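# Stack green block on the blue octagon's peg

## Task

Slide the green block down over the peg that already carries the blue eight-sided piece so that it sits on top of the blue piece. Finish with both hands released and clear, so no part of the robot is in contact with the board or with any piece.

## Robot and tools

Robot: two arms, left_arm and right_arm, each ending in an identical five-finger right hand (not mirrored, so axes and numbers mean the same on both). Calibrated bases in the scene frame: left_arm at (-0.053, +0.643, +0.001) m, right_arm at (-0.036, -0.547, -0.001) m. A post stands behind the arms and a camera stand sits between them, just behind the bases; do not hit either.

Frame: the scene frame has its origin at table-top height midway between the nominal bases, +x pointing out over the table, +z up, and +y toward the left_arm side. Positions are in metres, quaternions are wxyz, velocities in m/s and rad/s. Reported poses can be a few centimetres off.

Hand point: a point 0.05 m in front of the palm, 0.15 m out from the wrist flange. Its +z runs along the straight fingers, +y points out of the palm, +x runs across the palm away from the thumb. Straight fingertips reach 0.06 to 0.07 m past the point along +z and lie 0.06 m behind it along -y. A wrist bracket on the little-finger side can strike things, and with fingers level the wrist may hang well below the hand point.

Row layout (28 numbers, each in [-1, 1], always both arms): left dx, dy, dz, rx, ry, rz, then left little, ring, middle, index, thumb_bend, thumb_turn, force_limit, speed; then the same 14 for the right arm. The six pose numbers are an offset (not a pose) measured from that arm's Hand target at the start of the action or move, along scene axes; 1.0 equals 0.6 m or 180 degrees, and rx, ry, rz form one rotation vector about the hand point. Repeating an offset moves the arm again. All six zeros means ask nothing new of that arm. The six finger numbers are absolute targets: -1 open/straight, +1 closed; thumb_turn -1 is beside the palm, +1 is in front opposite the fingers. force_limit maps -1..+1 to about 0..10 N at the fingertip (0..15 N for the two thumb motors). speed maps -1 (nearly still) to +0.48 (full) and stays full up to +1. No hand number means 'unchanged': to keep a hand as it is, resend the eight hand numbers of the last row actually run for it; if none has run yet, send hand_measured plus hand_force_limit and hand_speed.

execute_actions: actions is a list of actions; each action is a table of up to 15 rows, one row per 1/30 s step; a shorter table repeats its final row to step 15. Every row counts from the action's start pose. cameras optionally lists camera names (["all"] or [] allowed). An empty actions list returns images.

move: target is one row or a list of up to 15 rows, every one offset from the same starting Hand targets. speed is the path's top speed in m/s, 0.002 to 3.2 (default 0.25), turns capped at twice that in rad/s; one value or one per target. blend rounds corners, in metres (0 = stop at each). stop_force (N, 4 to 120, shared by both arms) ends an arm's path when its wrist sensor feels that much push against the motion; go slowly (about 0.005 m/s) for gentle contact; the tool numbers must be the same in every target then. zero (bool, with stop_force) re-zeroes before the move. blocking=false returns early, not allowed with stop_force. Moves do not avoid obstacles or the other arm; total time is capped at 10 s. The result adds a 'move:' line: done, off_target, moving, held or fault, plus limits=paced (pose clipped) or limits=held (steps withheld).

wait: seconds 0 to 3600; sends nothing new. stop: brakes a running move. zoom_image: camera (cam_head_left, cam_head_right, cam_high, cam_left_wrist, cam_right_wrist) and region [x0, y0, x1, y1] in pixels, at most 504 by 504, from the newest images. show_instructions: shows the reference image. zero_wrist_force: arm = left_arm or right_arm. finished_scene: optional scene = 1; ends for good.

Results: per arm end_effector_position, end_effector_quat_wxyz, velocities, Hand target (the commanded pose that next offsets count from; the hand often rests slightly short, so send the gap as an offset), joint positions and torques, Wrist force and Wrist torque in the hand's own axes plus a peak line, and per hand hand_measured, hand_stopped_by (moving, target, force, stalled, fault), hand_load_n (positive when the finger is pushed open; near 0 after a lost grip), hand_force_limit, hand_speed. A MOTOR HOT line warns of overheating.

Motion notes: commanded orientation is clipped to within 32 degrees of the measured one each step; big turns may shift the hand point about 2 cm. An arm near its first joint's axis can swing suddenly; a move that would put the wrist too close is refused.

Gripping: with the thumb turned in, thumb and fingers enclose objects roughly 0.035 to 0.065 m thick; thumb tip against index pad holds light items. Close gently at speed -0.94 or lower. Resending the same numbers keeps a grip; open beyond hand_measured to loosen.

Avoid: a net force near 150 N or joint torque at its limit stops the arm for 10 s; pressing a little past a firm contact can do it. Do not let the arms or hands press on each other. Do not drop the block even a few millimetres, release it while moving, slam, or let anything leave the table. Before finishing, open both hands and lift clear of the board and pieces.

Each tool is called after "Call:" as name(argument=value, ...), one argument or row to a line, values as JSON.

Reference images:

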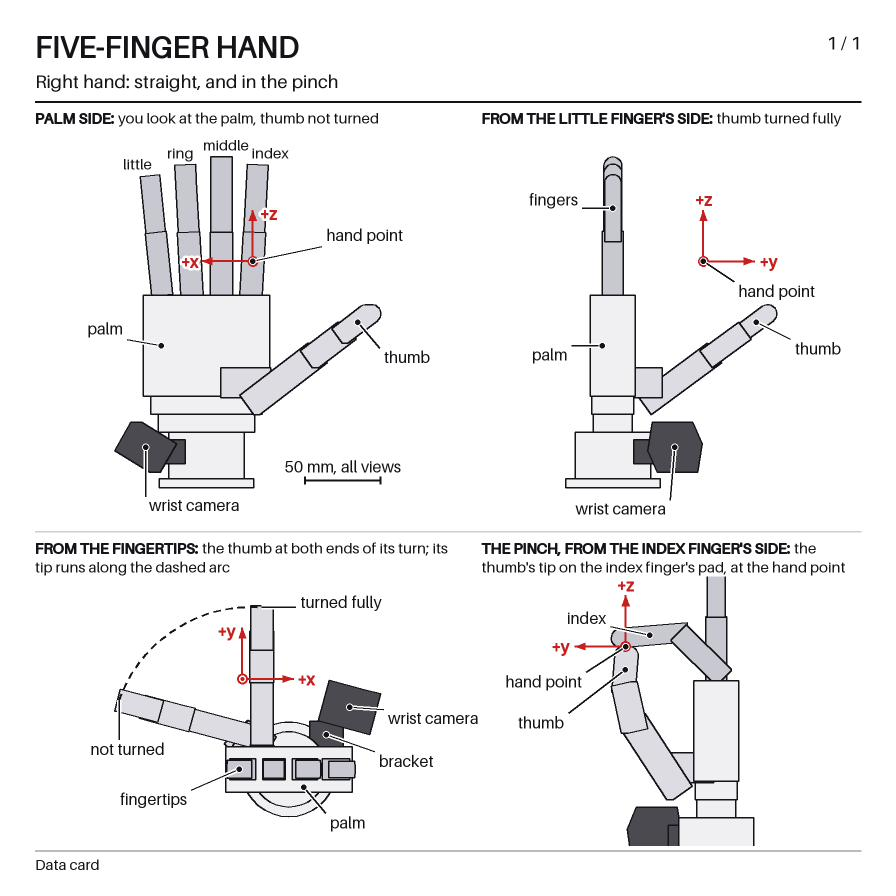

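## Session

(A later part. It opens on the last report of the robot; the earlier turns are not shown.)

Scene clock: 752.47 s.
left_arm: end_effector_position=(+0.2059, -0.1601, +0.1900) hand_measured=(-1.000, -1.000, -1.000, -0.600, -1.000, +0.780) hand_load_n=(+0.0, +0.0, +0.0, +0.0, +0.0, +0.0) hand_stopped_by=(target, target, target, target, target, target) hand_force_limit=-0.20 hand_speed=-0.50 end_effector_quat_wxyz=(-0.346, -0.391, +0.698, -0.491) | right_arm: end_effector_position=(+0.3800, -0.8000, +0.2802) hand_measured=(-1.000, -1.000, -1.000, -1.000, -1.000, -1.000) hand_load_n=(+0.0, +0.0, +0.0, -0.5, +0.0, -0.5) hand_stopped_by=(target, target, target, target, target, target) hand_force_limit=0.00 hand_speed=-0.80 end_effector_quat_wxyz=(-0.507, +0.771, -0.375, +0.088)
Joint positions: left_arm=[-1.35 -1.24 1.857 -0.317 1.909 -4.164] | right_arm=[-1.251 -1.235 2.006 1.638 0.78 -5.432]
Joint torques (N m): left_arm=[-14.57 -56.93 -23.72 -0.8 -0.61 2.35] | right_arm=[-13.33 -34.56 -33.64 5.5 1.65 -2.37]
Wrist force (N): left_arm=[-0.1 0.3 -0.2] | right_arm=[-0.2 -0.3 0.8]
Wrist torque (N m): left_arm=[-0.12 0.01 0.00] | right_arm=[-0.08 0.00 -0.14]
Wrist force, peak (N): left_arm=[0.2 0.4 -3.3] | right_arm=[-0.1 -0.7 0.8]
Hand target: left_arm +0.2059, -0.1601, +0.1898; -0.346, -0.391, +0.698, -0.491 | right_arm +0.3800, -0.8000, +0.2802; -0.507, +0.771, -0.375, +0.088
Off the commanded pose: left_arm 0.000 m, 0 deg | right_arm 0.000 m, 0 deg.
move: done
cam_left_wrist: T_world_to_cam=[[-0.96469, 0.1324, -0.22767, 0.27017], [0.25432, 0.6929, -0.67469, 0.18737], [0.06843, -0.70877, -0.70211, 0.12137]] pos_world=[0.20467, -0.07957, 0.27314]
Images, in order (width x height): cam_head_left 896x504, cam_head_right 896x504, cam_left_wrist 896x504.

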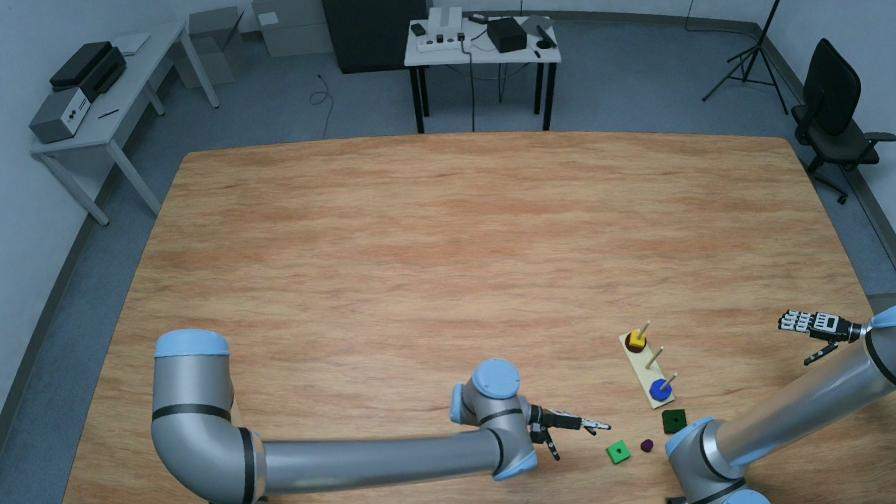

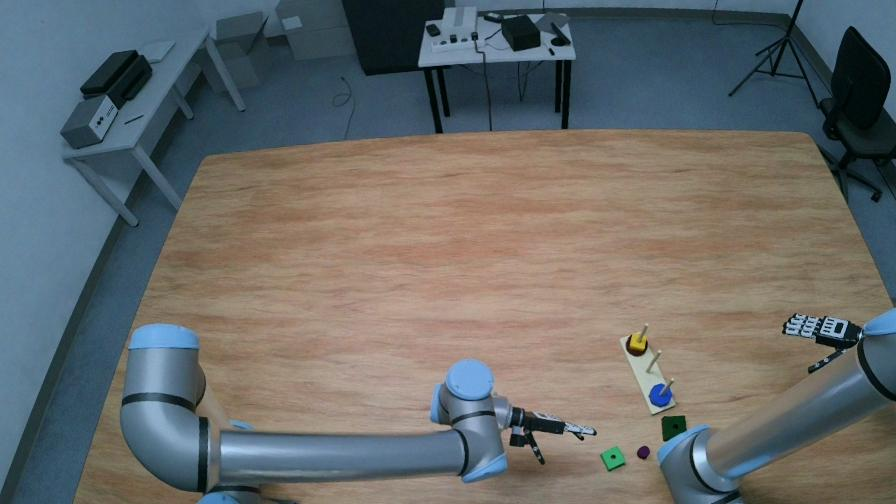

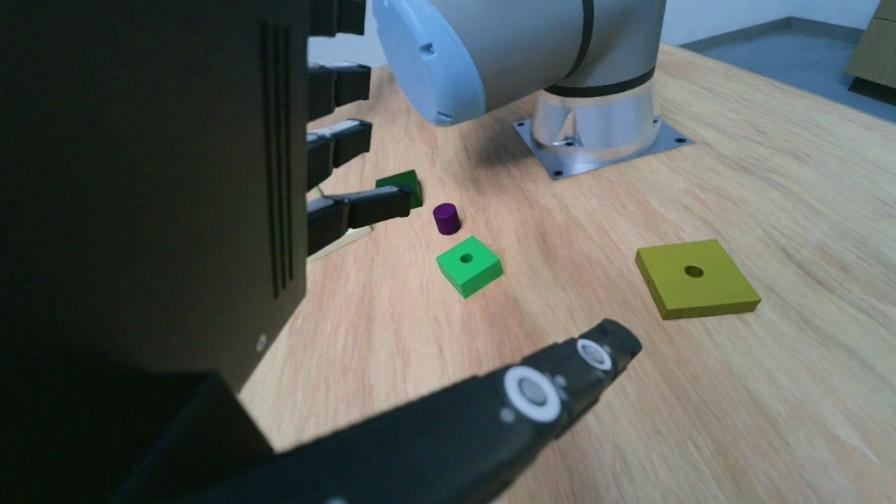

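Call:
move(
  target=[0.0112,-0.2338,-0.1497,0,0,0.015,-1,-1,-1,-0.6,-0.9,0.84,-0.2,-0.5,0,0,0,0,0,0,-1,-1,-1,-1,-1,-1,0,-0.8],
  speed=0.15,
  cameras=["cam_left_wrist","cam_head_left","cam_head_right"],
)

Call:
zoom_image(
  camera="cam_left_wrist",
  region=[300, 120, 680, 420],
)

Call:
zoom_image(
  camera="cam_head_left",
  region=[500, 360, 700, 500],
)

Scene clock: 825.27 s.
left_arm: end_effector_position=(+0.2125, -0.3005, +0.1001) hand_measured=(-1.000, -1.000, -1.000, -0.600, -0.900, +0.840) hand_load_n=(+0.0, +0.0, +0.0, +0.0, +0.0, +0.0) hand_stopped_by=(target, target, target, target, target, target) hand_force_limit=-0.20 hand_speed=-0.50 end_effector_quat_wxyz=(-0.334, -0.407, +0.688, -0.499) | right_arm: end_effector_position=(+0.3800, -0.8000, +0.2802) hand_measured=(-1.000, -1.000, -1.000, -1.000, -1.000, -1.000) hand_load_n=(+0.0, +0.0, +0.0, +0.0, +0.0, +0.0) hand_stopped_by=(target, target, target, target, target, target) hand_force_limit=0.00 hand_speed=-0.80 end_effector_quat_wxyz=(-0.507, +0.771, -0.375, +0.088)
Joint positions: left_arm=[-1.401 -0.987 1.649 -0.372 1.816 -4.194] | right_arm=[-1.251 -1.235 2.006 1.638 0.78 -5.432]
Joint torques (N m): left_arm=[12.93 -74.96 -28.11 1.2 1.61 2.6] | right_arm=[-12.65 -34.44 -32.24 5.89 1.72 -1.89]
Wrist force (N): left_arm=[0.6 1.3 -0.4] | right_arm=[-0.2 -0.1 0.7]
Wrist torque (N m): left_arm=[0.05 -0.07 0.20] | right_arm=[-0.05 0.00 -0.14]
Wrist force, peak (N): left_arm=[0.4 0.4 -2.2] | right_arm=[-0.6 -0.4 0.9]
Hand target: left_arm +0.2126, -0.3004, +0.1000; -0.334, -0.407, +0.688, -0.499 | right_arm +0.3800, -0.8000, +0.2802; -0.507, +0.771, -0.375, +0.088
Off the commanded pose: left_arm 0.000 m, 0 deg | right_arm 0.000 m, 0 deg.
move: done
cam_left_wrist: T_world_to_cam=[[-0.96986, 0.08686, -0.22765, 0.26203], [0.22143, 0.70409, -0.6747, 0.23268], [0.10168, -0.70478, -0.7021, -0.04757]] pos_world=[0.20744, -0.22011, 0.18324]
Images, in order (width x height): cam_head_left 896x504, cam_head_right 896x504, cam_left_wrist 896x504.

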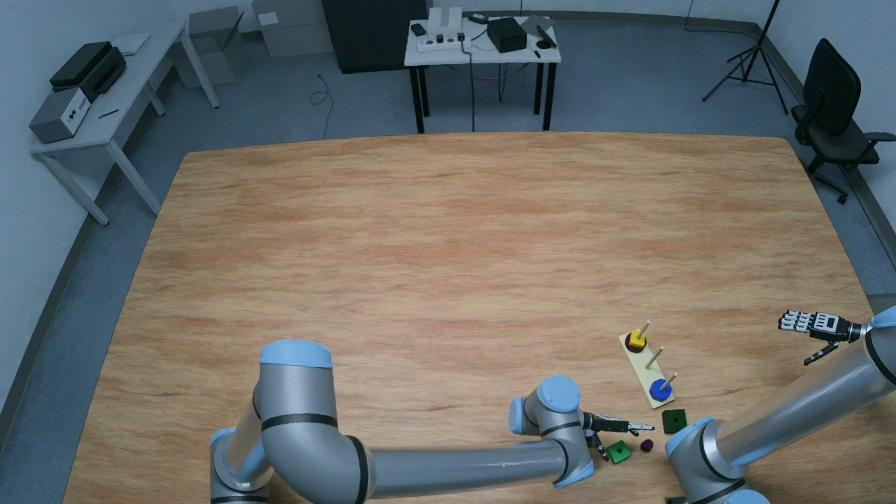

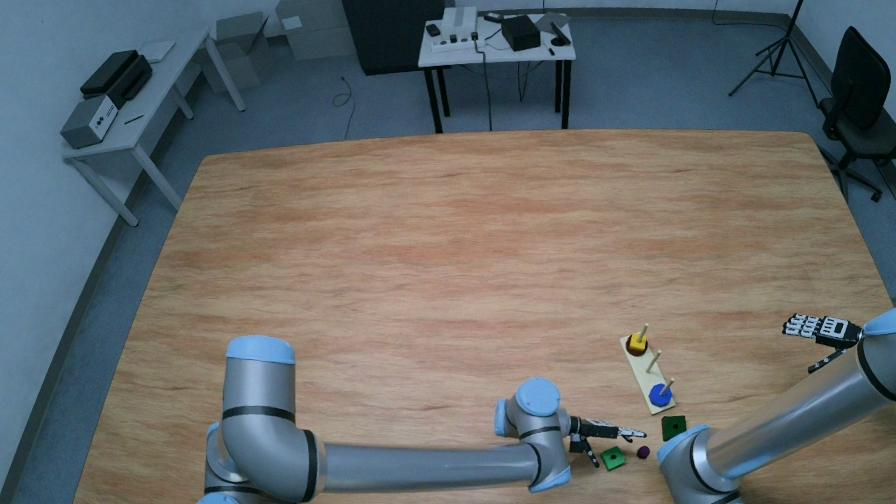

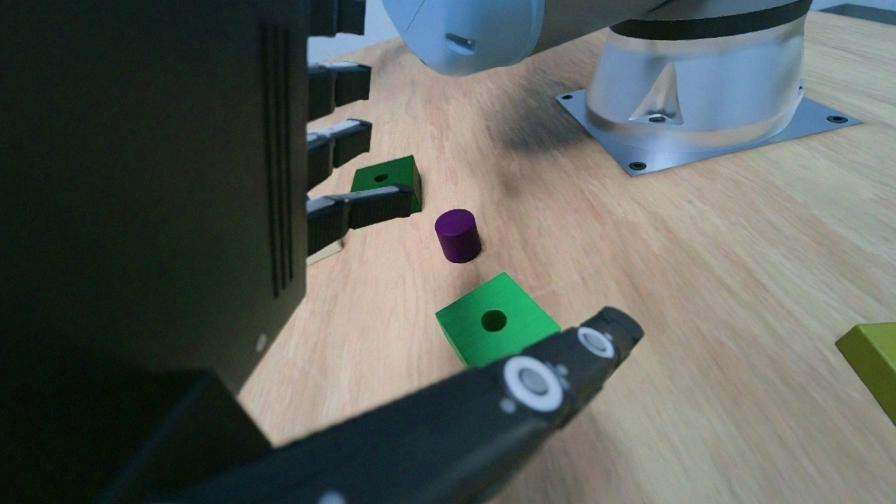

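Scaled by 1.326 from the camera's image (finer frame: 1280x720).

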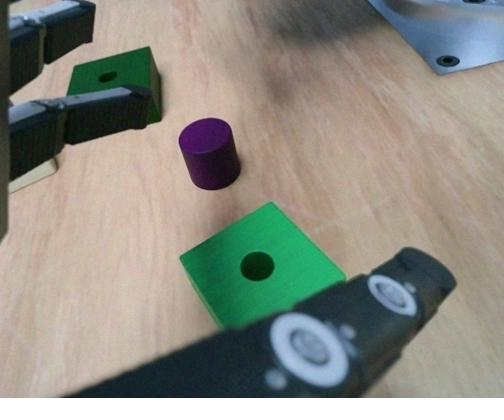

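Scaled by 2.520 from the camera's image (finer frame: 1280x720).

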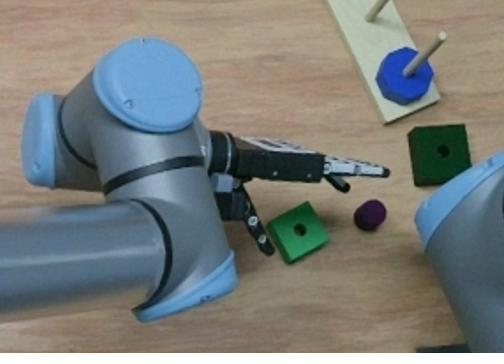

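Call:
move(
  target=[0.0017,-0.0173,-0.09,0,0,0,-1,-1,-1,-0.6,-0.9,0.84,-0.2,-0.5,0,0,0,0,0,0,-1,-1,-1,-1,-1,-1,0,-0.8],
  speed=0.1,
  cameras=["cam_left_wrist","cam_head_left","cam_head_right","cam_right_wrist"],
)

Call:
zoom_image(
  camera="cam_right_wrist",
  region=[400, 250, 580, 380],
)

Call:
zoom_image(
  camera="cam_head_left",
  region=[560, 400, 680, 490],
)

Scene clock: 860.20 s.
left_arm: end_effector_position=(+0.2136, -0.3108, +0.0461) hand_measured=(-1.000, -1.000, -1.000, -0.600, -0.900, +0.840) hand_load_n=(+0.0, +0.0, +0.0, +0.0, +0.0, +0.0) hand_stopped_by=(target, target, target, target, target, target) hand_force_limit=-0.20 hand_speed=-0.50 end_effector_quat_wxyz=(-0.334, -0.407, +0.688, -0.499) | right_arm: end_effector_position=(+0.3800, -0.8000, +0.2802) hand_measured=(-1.000, -1.000, -1.000, -1.000, -1.000, -1.000) hand_load_n=(+0.0, +0.5, +0.0, +0.0, +0.0, +0.0) hand_stopped_by=(target, target, target, target, target, target) hand_force_limit=0.00 hand_speed=-0.80 end_effector_quat_wxyz=(-0.507, +0.771, -0.375, +0.088)
Joint positions: left_arm=[-1.402 -0.917 1.647 -0.439 1.814 -4.194] | right_arm=[-1.251 -1.235 2.006 1.638 0.78 -5.432]
Joint torques (N m): left_arm=[-13.17 -98.28 -42.88 0.89 -0.94 -2.08] | right_arm=[-13.85 -33.53 -32.36 5.8 1.29 -1.96]
Wrist force (N): left_arm=[0.4 0.8 -0.5] | right_arm=[-0.2 -0.3 0.7]
Wrist torque (N m): left_arm=[-0.03 -0.04 0.21] | right_arm=[-0.07 0.00 -0.14]
Wrist force, peak (N): left_arm=[1.5 0.9 -1.1] | right_arm=[-0.3 -0.5 1.0]
Hand target: left_arm +0.2136, -0.3108, +0.0460; -0.334, -0.407, +0.688, -0.499 | right_arm +0.3800, -0.8000, +0.2802; -0.507, +0.771, -0.375, +0.088
Off the commanded pose: left_arm 0.000 m, 0 deg | right_arm 0.000 m, 0 deg.
move: done
cam_left_wrist: T_world_to_cam=[[-0.96985, 0.08681, -0.22773, 0.25169], [0.22144, 0.70415, -0.67463, 0.20326], [0.10179, -0.70472, -0.70215, -0.09286]] pos_world=[0.20854, -0.23041, 0.12924]
cam_right_wrist: T_world_to_cam=[[-0.26885, -0.40658, -0.87316, 0.01936], [-0.9627, 0.14217, 0.23022, 0.41825], [0.03054, 0.90248, -0.42964, 0.94577]] pos_world=[0.37897, -0.90513, 0.32695]
Images, in order (width x height): cam_head_left 896x504, cam_head_right 896x504, cam_left_wrist 896x504, cam_right_wrist 896x504.

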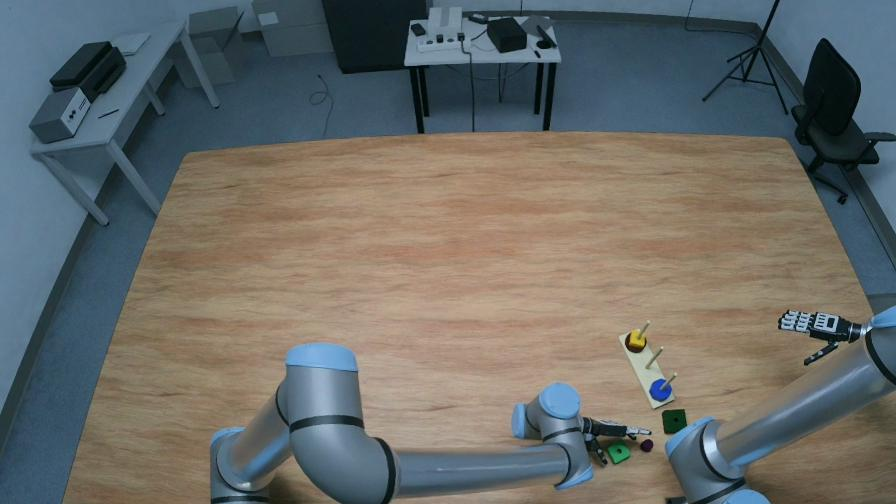

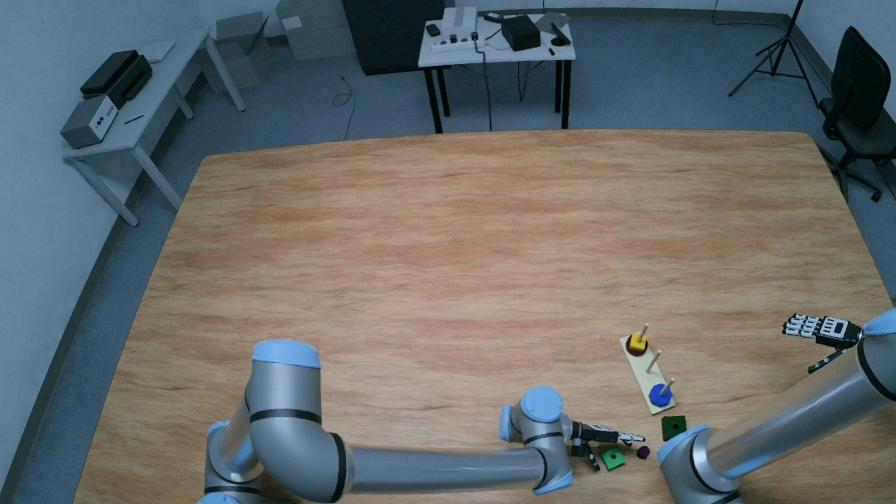

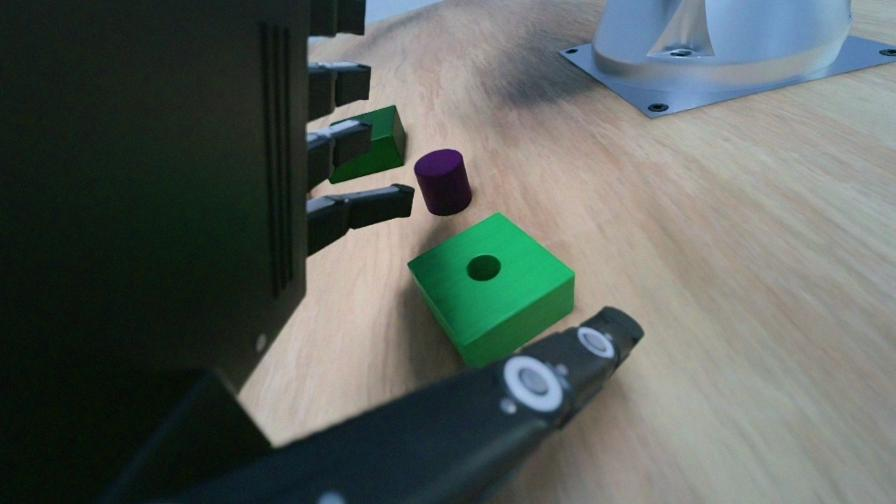

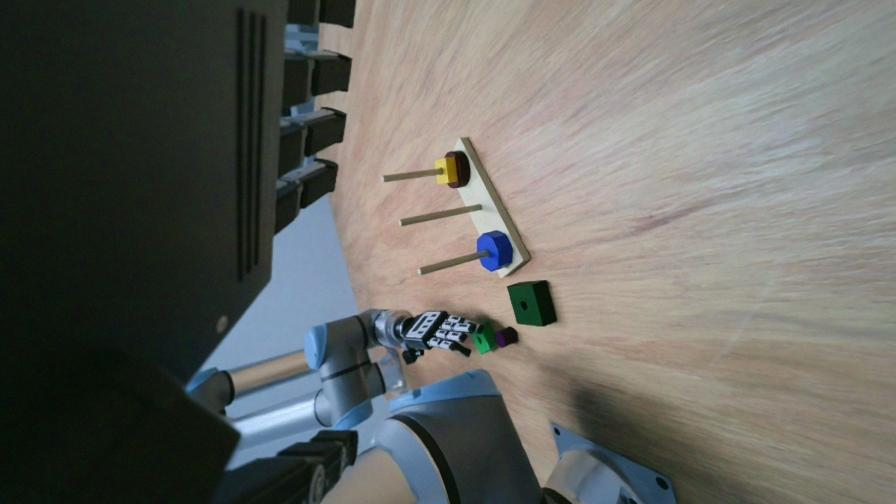

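Scaled by 2.800 from the camera's image (finer frame: 1280x720).

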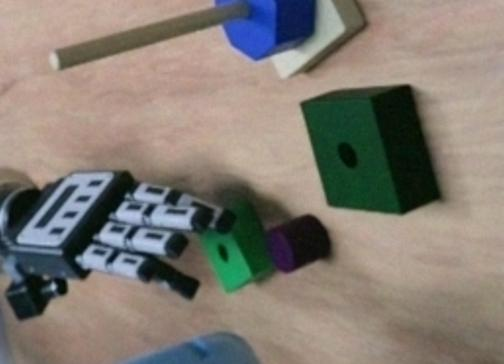

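Scaled by 4.200 from the camera's image (finer frame: 1280x720).

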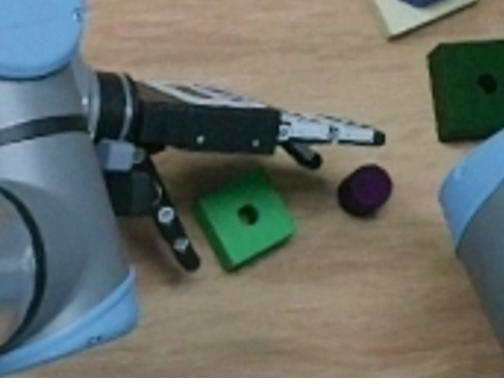

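Call:
move(
  target=[0,0,-0.045,0,0,0,-1,-1,-1,-0.6,-0.9,0.84,-0.2,-0.5,0,0,0,0,0,0,-1,-1,-1,-1,-1,-1,0,-0.8],
  speed=0.02,
  stop_force=5,
  cameras=["cam_left_wrist","cam_head_left","cam_right_wrist"],
)

Call:
zoom_image(
  camera="cam_right_wrist",
  region=[400, 250, 580, 380],
)

Call:
zoom_image(
  camera="cam_head_left",
  region=[560, 400, 680, 490],
)

Scene clock: 886.53 s.
left_arm: end_effector_position=(+0.2136, -0.3107, +0.0190) hand_measured=(-1.000, -1.000, -1.000, -0.600, -0.900, +0.840) hand_load_n=(+0.0, +0.0, +0.0, +0.0, +0.0, +0.5) hand_stopped_by=(target, target, target, target, target, target) hand_force_limit=-0.20 hand_speed=-0.50 end_effector_quat_wxyz=(-0.334, -0.407, +0.688, -0.499) | right_arm: end_effector_position=(+0.3800, -0.8000, +0.2802) hand_measured=(-1.000, -1.000, -1.000, -1.000, -1.000, -1.000) hand_load_n=(+0.0, -0.5, +0.0, +0.0, +0.0, +0.0) hand_stopped_by=(target, target, target, target, target, target) hand_force_limit=0.00 hand_speed=-0.80 end_effector_quat_wxyz=(-0.507, +0.771, -0.375, +0.088)
Joint positions: left_arm=[-1.402 -0.887 1.654 -0.476 1.814 -4.194] | right_arm=[-1.251 -1.235 2.006 1.638 0.78 -5.432]
Joint torques (N m): left_arm=[10.28 -100.52 -35.7 1.46 0.79 0.65] | right_arm=[-13.34 -34.63 -32.63 5.59 1.23 -2.06]
Wrist force (N): left_arm=[0.4 1.0 -0.4] | right_arm=[-0.2 -0.3 0.8]
Wrist torque (N m): left_arm=[-0.01 -0.03 0.21] | right_arm=[-0.08 0.00 -0.14]
Wrist force, peak (N): left_arm=[0.7 1.3 -1.1] | right_arm=[-0.4 -0.4 1.0]
Hand target: left_arm +0.2136, -0.3108, +0.0190; -0.334, -0.407, +0.688, -0.499 | right_arm +0.3800, -0.8000, +0.2802; -0.507, +0.771, -0.375, +0.088
Off the commanded pose: left_arm 0.000 m, 0 deg | right_arm 0.000 m, 0 deg.
move: done
cam_left_wrist: T_world_to_cam=[[-0.96987, 0.08679, -0.22763, 0.2455], [0.22133, 0.70431, -0.67451, 0.18495], [0.10178, -0.70457, -0.7023, -0.11176]] pos_world=[0.20854, -0.23031, 0.10214]
cam_right_wrist: T_world_to_cam=[[-0.26885, -0.40658, -0.87316, 0.01936], [-0.9627, 0.14217, 0.23022, 0.41825], [0.03054, 0.90248, -0.42964, 0.94577]] pos_world=[0.37897, -0.90513, 0.32695]
Images, in order (width x height): cam_head_left 896x504, cam_left_wrist 896x504, cam_right_wrist 896x504.

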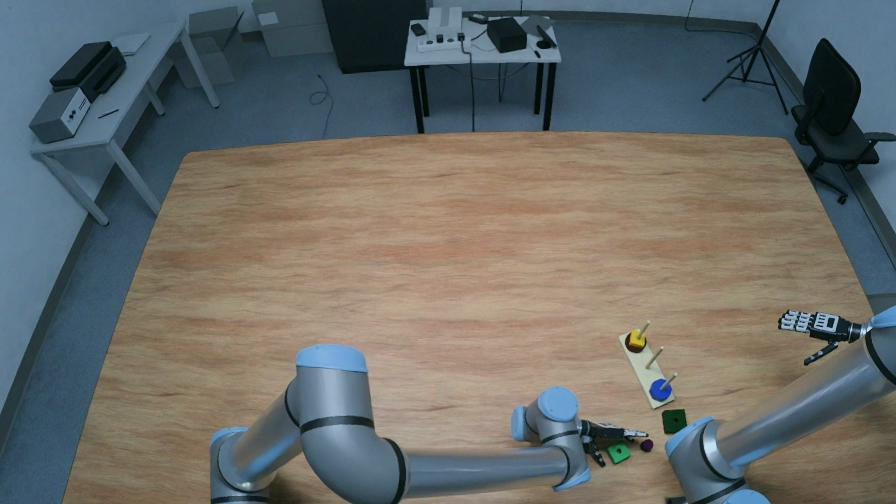

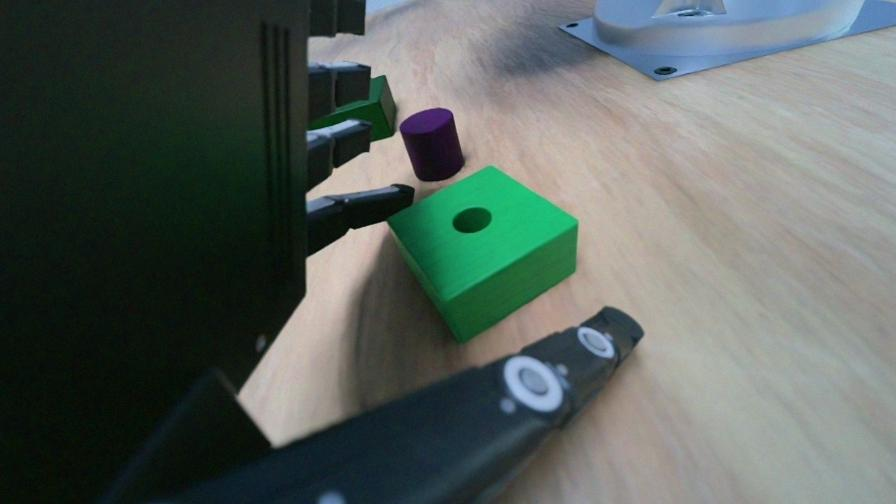

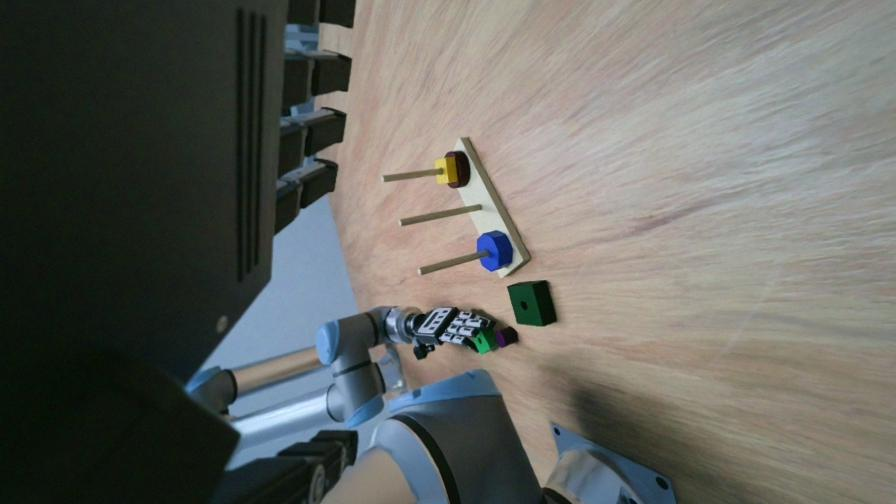

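Scaled by 2.800 from the camera's image (finer frame: 1280x720).

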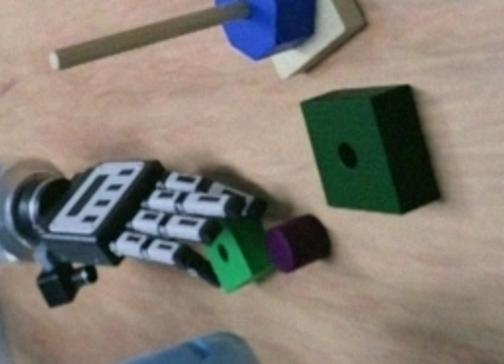

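Scaled by 4.200 from the camera's image (finer frame: 1280x720).

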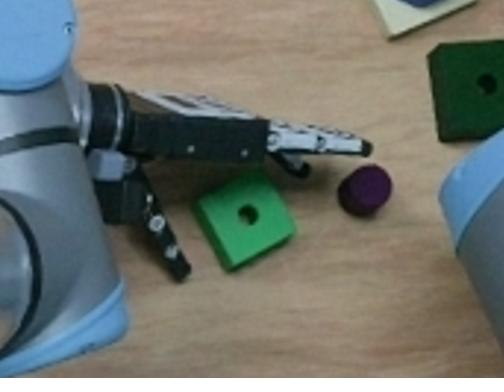

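Call:
move(
  target=[0,0,0,0,0,0,-1,-1,-1,-0.31,-0.9,0.84,-0.6,-0.88,0,0,0,0,0,0,-1,-1,-1,-1,-1,-1,0,-0.8],
  cameras=["cam_left_wrist"],
)

Scene clock: 916.27 s.
left_arm: end_effector_position=(+0.2136, -0.3108, +0.0190) hand_measured=(-1.000, -1.000, -1.000, -0.310, -0.900, +0.840) hand_load_n=(+0.0, +0.0, -0.5, +0.0, +0.0, +0.5) hand_stopped_by=(target, target, target, target, target, target) hand_force_limit=-0.60 hand_speed=-0.88 end_effector_quat_wxyz=(-0.334, -0.407, +0.688, -0.499) | right_arm: end_effector_position=(+0.3800, -0.8000, +0.2802) hand_measured=(-1.000, -1.000, -1.000, -1.000, -1.000, -1.000) hand_load_n=(+0.0, +0.0, +0.0, +0.0, +0.0, +0.0) hand_stopped_by=(target, target, target, target, target, target) hand_force_limit=0.00 hand_speed=-0.80 end_effector_quat_wxyz=(-0.507, +0.771, -0.375, +0.088)
Joint positions: left_arm=[-1.402 -0.887 1.654 -0.476 1.814 -4.194] | right_arm=[-1.251 -1.235 2.006 1.638 0.78 -5.432]
Joint torques (N m): left_arm=[10.17 -99.71 -45.44 1.19 0.74 1.72] | right_arm=[-13.86 -33.46 -31.46 5.97 1.3 -2.27]
Wrist force (N): left_arm=[0.4 0.7 -0.4] | right_arm=[-0.2 -0.2 0.6]
Wrist torque (N m): left_arm=[-0.05 -0.03 0.21] | right_arm=[-0.06 0.00 -0.14]
Wrist force, peak (N): left_arm=[0.5 1.1 -1.2] | right_arm=[-0.3 -0.4 1.0]
Hand target: left_arm +0.2136, -0.3108, +0.0190; -0.334, -0.407, +0.688, -0.499 | right_arm +0.3800, -0.8000, +0.2802; -0.507, +0.771, -0.375, +0.088
Off the commanded pose: left_arm 0.000 m, 0 deg | right_arm 0.000 m, 0 deg.
move: done
cam_left_wrist: T_world_to_cam=[[-0.96987, 0.08676, -0.22764, 0.2455], [0.22133, 0.70421, -0.67461, 0.18501], [0.10178, -0.70467, -0.7022, -0.11187]] pos_world=[0.20854, -0.23041, 0.10214]

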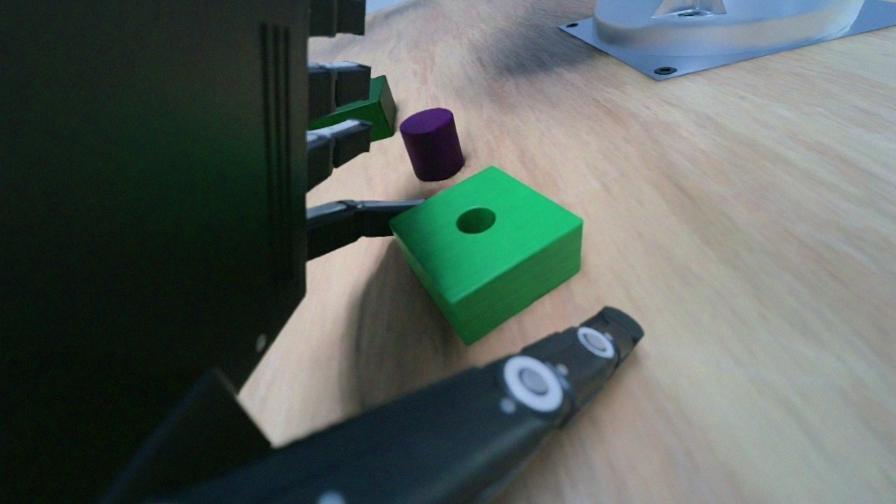

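Call:
move(
  target=[0,0,0,0,0,0,-1,-1,-1,-0.31,-0.1,0.84,-0.5,-0.88,0,0,0,0,0,0,-1,-1,-1,-1,-1,-1,0,-0.8],
  cameras=["cam_left_wrist","cam_right_wrist","cam_head_left"],
)

Call:
zoom_image(
  camera="cam_head_left",
  region=[560, 400, 680, 490],
)

Scene clock: 925.17 s.
left_arm: end_effector_position=(+0.2136, -0.3108, +0.0190) hand_measured=(-1.000, -1.000, -1.000, -0.310, -0.460, +0.840) hand_load_n=(+0.0, +0.0, +0.0, +1.5, +3.5, +0.0) hand_stopped_by=(target, target, target, target, force, target) hand_force_limit=-0.50 hand_speed=-0.88 end_effector_quat_wxyz=(-0.334, -0.407, +0.688, -0.499) | right_arm: end_effector_position=(+0.3800, -0.8000, +0.2802) hand_measured=(-1.000, -1.000, -1.000, -1.000, -1.000, -1.000) hand_load_n=(+0.0, +0.0, +0.0, +0.0, +0.0, +0.0) hand_stopped_by=(target, target, target, target, target, target) hand_force_limit=0.00 hand_speed=-0.80 end_effector_quat_wxyz=(-0.507, +0.771, -0.375, +0.088)
Joint positions: left_arm=[-1.402 -0.887 1.654 -0.476 1.814 -4.194] | right_arm=[-1.251 -1.235 2.006 1.638 0.78 -5.432]
Joint torques (N m): left_arm=[9.66 -98.1 -45.91 1.34 0.5 1.32] | right_arm=[-12.27 -33.9 -31.5 5.51 1.77 -2.21]
Wrist force (N): left_arm=[0.0 1.0 -0.7] | right_arm=[-0.1 -0.3 0.7]
Wrist torque (N m): left_arm=[0.00 0.01 0.20] | right_arm=[-0.07 -0.01 -0.14]
Wrist force, peak (N): left_arm=[0.2 1.6 -0.9] | right_arm=[-0.5 -0.4 1.1]
Hand target: left_arm +0.2136, -0.3108, +0.0190; -0.334, -0.407, +0.688, -0.499 | right_arm +0.3800, -0.8000, +0.2802; -0.507, +0.771, -0.375, +0.088
Off the commanded pose: left_arm 0.000 m, 0 deg | right_arm 0.000 m, 0 deg.
move: done
cam_left_wrist: T_world_to_cam=[[-0.96987, 0.08676, -0.22764, 0.2455], [0.22133, 0.70421, -0.67461, 0.18501], [0.10178, -0.70467, -0.7022, -0.11187]] pos_world=[0.20854, -0.23041, 0.10214]
cam_right_wrist: T_world_to_cam=[[-0.26885, -0.40658, -0.87316, 0.01936], [-0.9627, 0.14217, 0.23022, 0.41825], [0.03054, 0.90248, -0.42964, 0.94577]] pos_world=[0.37897, -0.90513, 0.32695]
Images, in order (width x height): cam_head_left 896x504, cam_left_wrist 896x504, cam_right_wrist 896x504.

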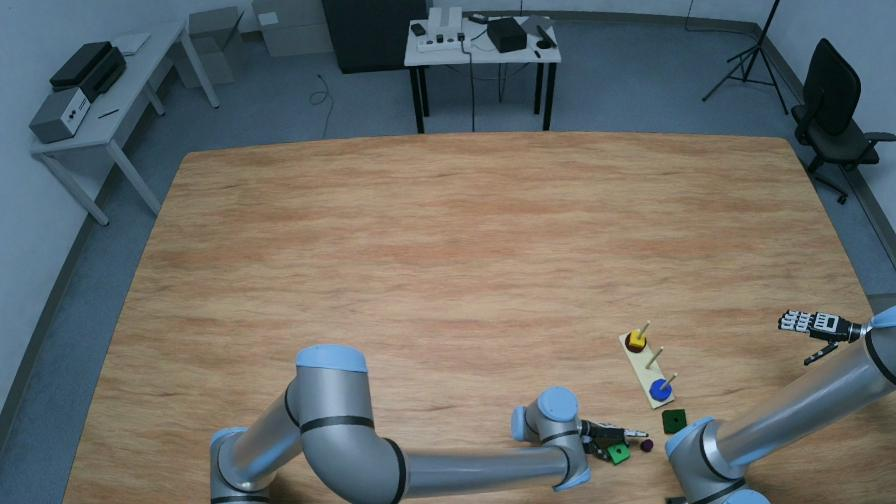

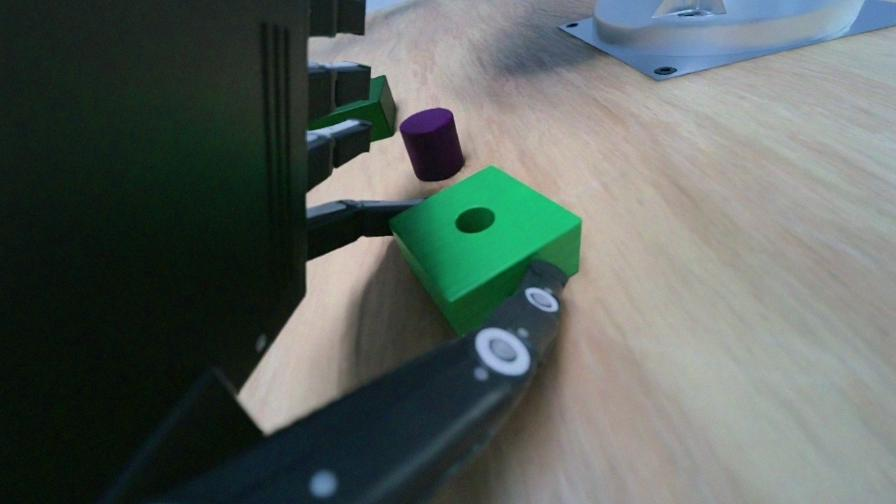

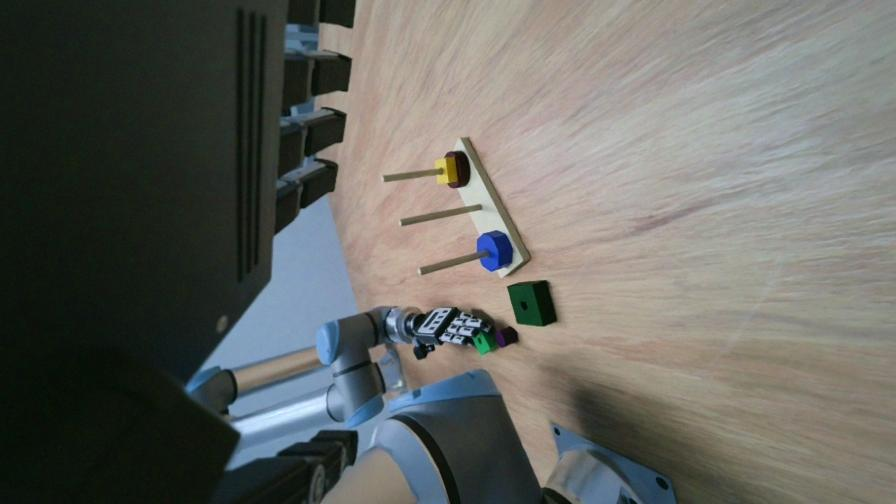

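Scaled by 4.200 from the camera's image (finer frame: 1280x720).

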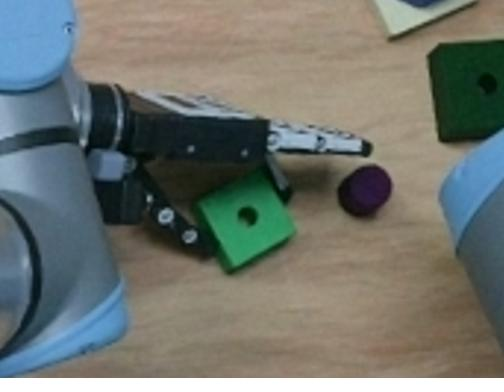

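Call:
move(
  target=[0,0,0,0,0,0,-1,-1,-1,-0.31,0.0,0.84,-0.2,-0.88,0,0,0,0,0,0,-1,-1,-1,-1,-1,-1,0,-0.8],
)

Call:
zero_wrist_force(
  arm="left_arm",
)

Call:
move(
  target=[0,0,0.05,0,0,0,-1,-1,-1,-0.31,0.0,0.84,-0.2,-0.88,0,0,0,0,0,0,-1,-1,-1,-1,-1,-1,0,-0.8],
  speed=0.03,
  cameras=["cam_left_wrist","cam_right_wrist"],
)

Call:
zoom_image(
  camera="cam_right_wrist",
  region=[400, 250, 580, 380],
)

Scene clock: 953.47 s.
left_arm: end_effector_position=(+0.2136, -0.3108, +0.0190) hand_measured=(-1.000, -1.000, -1.000, -0.310, -0.422, +0.840) hand_load_n=(+0.0, +0.0, +0.0, +2.5, +6.0, +0.0) hand_stopped_by=(target, target, target, target, force, target) hand_force_limit=-0.20 hand_speed=-0.88 end_effector_quat_wxyz=(-0.334, -0.407, +0.688, -0.499) | right_arm: end_effector_position=(+0.3800, -0.8000, +0.2802) hand_measured=(-1.000, -1.000, -1.000, -1.000, -1.000, -1.000) hand_load_n=(+0.0, +0.0, +0.0, +0.0, +0.0, +0.0) hand_stopped_by=(target, target, target, target, target, target) hand_force_limit=0.00 hand_speed=-0.80 end_effector_quat_wxyz=(-0.507, +0.771, -0.375, +0.088)
Joint positions: left_arm=[-1.402 -0.887 1.654 -0.476 1.814 -4.194] | right_arm=[-1.251 -1.235 2.006 1.638 0.78 -5.432]
Joint torques (N m): left_arm=[9.69 -98.59 -45.49 0.9 0.63 1.56] | right_arm=[-12.91 -35.15 -30.94 5.84 1.19 -2.4]
Wrist force (N): left_arm=[-0.2 1.1 -0.4] | right_arm=[-0.3 -0.4 0.8]
Wrist torque (N m): left_arm=[0.01 0.01 0.20] | right_arm=[-0.10 0.01 -0.15]
Wrist force, peak (N): left_arm=[0.1 1.3 -0.8] | right_arm=[-0.5 -0.4 1.0]
Hand target: left_arm +0.2136, -0.3108, +0.0190; -0.334, -0.407, +0.688, -0.499 | right_arm +0.3800, -0.8000, +0.2802; -0.507, +0.771, -0.375, +0.088
Off the commanded pose: left_arm 0.000 m, 0 deg | right_arm 0.000 m, 0 deg.
move: done

Wrist force sensor zeroed.

Scene clock: 954.73 s.
left_arm: end_effector_position=(+0.2136, -0.3108, +0.0492) hand_measured=(-1.000, -1.000, -1.000, -0.310, -0.422, +0.840) hand_load_n=(+0.0, +0.0, +0.0, +1.5, +3.0, +0.0) hand_stopped_by=(target, target, target, target, force, target) hand_force_limit=-0.20 hand_speed=-0.88 end_effector_quat_wxyz=(-0.334, -0.407, +0.688, -0.499) | right_arm: end_effector_position=(+0.3800, -0.8000, +0.2802) hand_measured=(-1.000, -1.000, -1.000, -1.000, -1.000, -1.000) hand_load_n=(+0.0, +0.0, +0.0, +0.0, +0.0, -0.5) hand_stopped_by=(target, target, target, target, target, target) hand_force_limit=0.00 hand_speed=-0.80 end_effector_quat_wxyz=(-0.507, +0.771, -0.375, +0.088)
Joint positions: left_arm=[-1.402 -0.921 1.646 -0.434 1.814 -4.194] | right_arm=[-1.251 -1.235 2.006 1.638 0.78 -5.432]
Joint torques (N m): left_arm=[8.39 -77.4 -40.17 -2.78 0.24 0.99] | right_arm=[-11.86 -34.98 -32.36 5.61 1.45 -2.17]
Wrist force (N, zeroed by zero_wrist_force on left_arm): left_arm=[-0.2 0.1 -0.1] | right_arm=[-0.1 -0.1 0.8]
Wrist torque (N m, zeroed by zero_wrist_force on left_arm): left_arm=[0.00 0.01 -0.02] | right_arm=[-0.06 -0.01 -0.13]
Wrist force, peak (N, zeroed by zero_wrist_force on left_arm): left_arm=[-0.3 0.6 -0.2] | right_arm=[-0.5 -0.4 0.9]
Hand target: left_arm +0.2136, -0.3108, +0.0490; -0.334, -0.407, +0.688, -0.499 | right_arm +0.3800, -0.8000, +0.2802; -0.507, +0.771, -0.375, +0.088
Off the commanded pose: left_arm 0.000 m, 0 deg | right_arm 0.000 m, 0 deg.
move: done
cam_left_wrist: T_world_to_cam=[[-0.96985, 0.08682, -0.22771, 0.25249], [0.22143, 0.7042, -0.67459, 0.20533], [0.10178, -0.70467, -0.7022, -0.09067]] pos_world=[0.20864, -0.23041, 0.13234]
cam_right_wrist: T_world_to_cam=[[-0.26885, -0.40658, -0.87316, 0.01936], [-0.9627, 0.14217, 0.23022, 0.41825], [0.03054, 0.90248, -0.42964, 0.94577]] pos_world=[0.37897, -0.90513, 0.32695]

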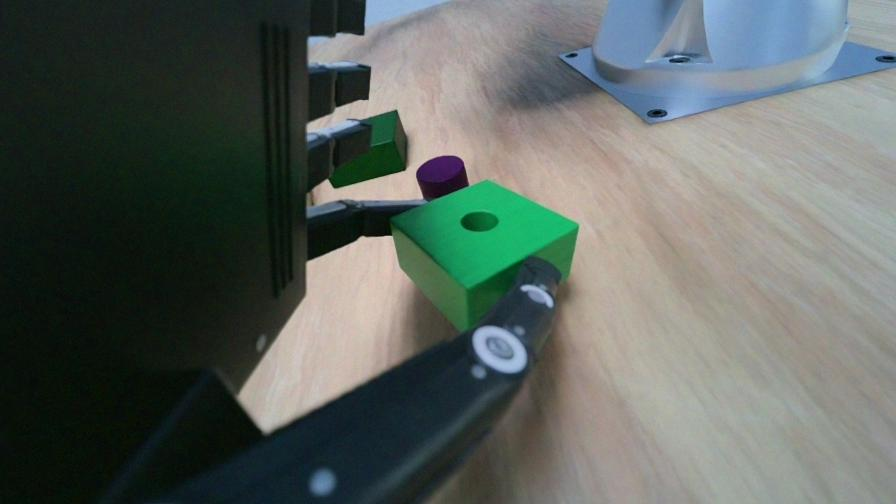

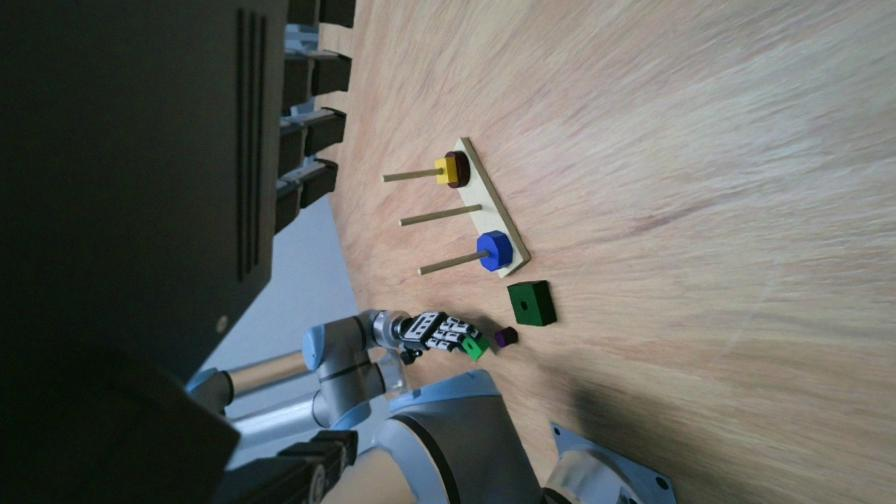

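Scaled by 2.800 from the camera's image (finer frame: 1280x720).

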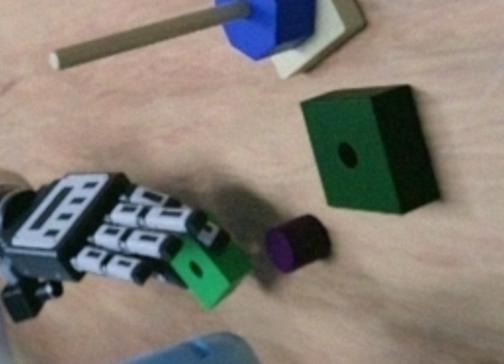

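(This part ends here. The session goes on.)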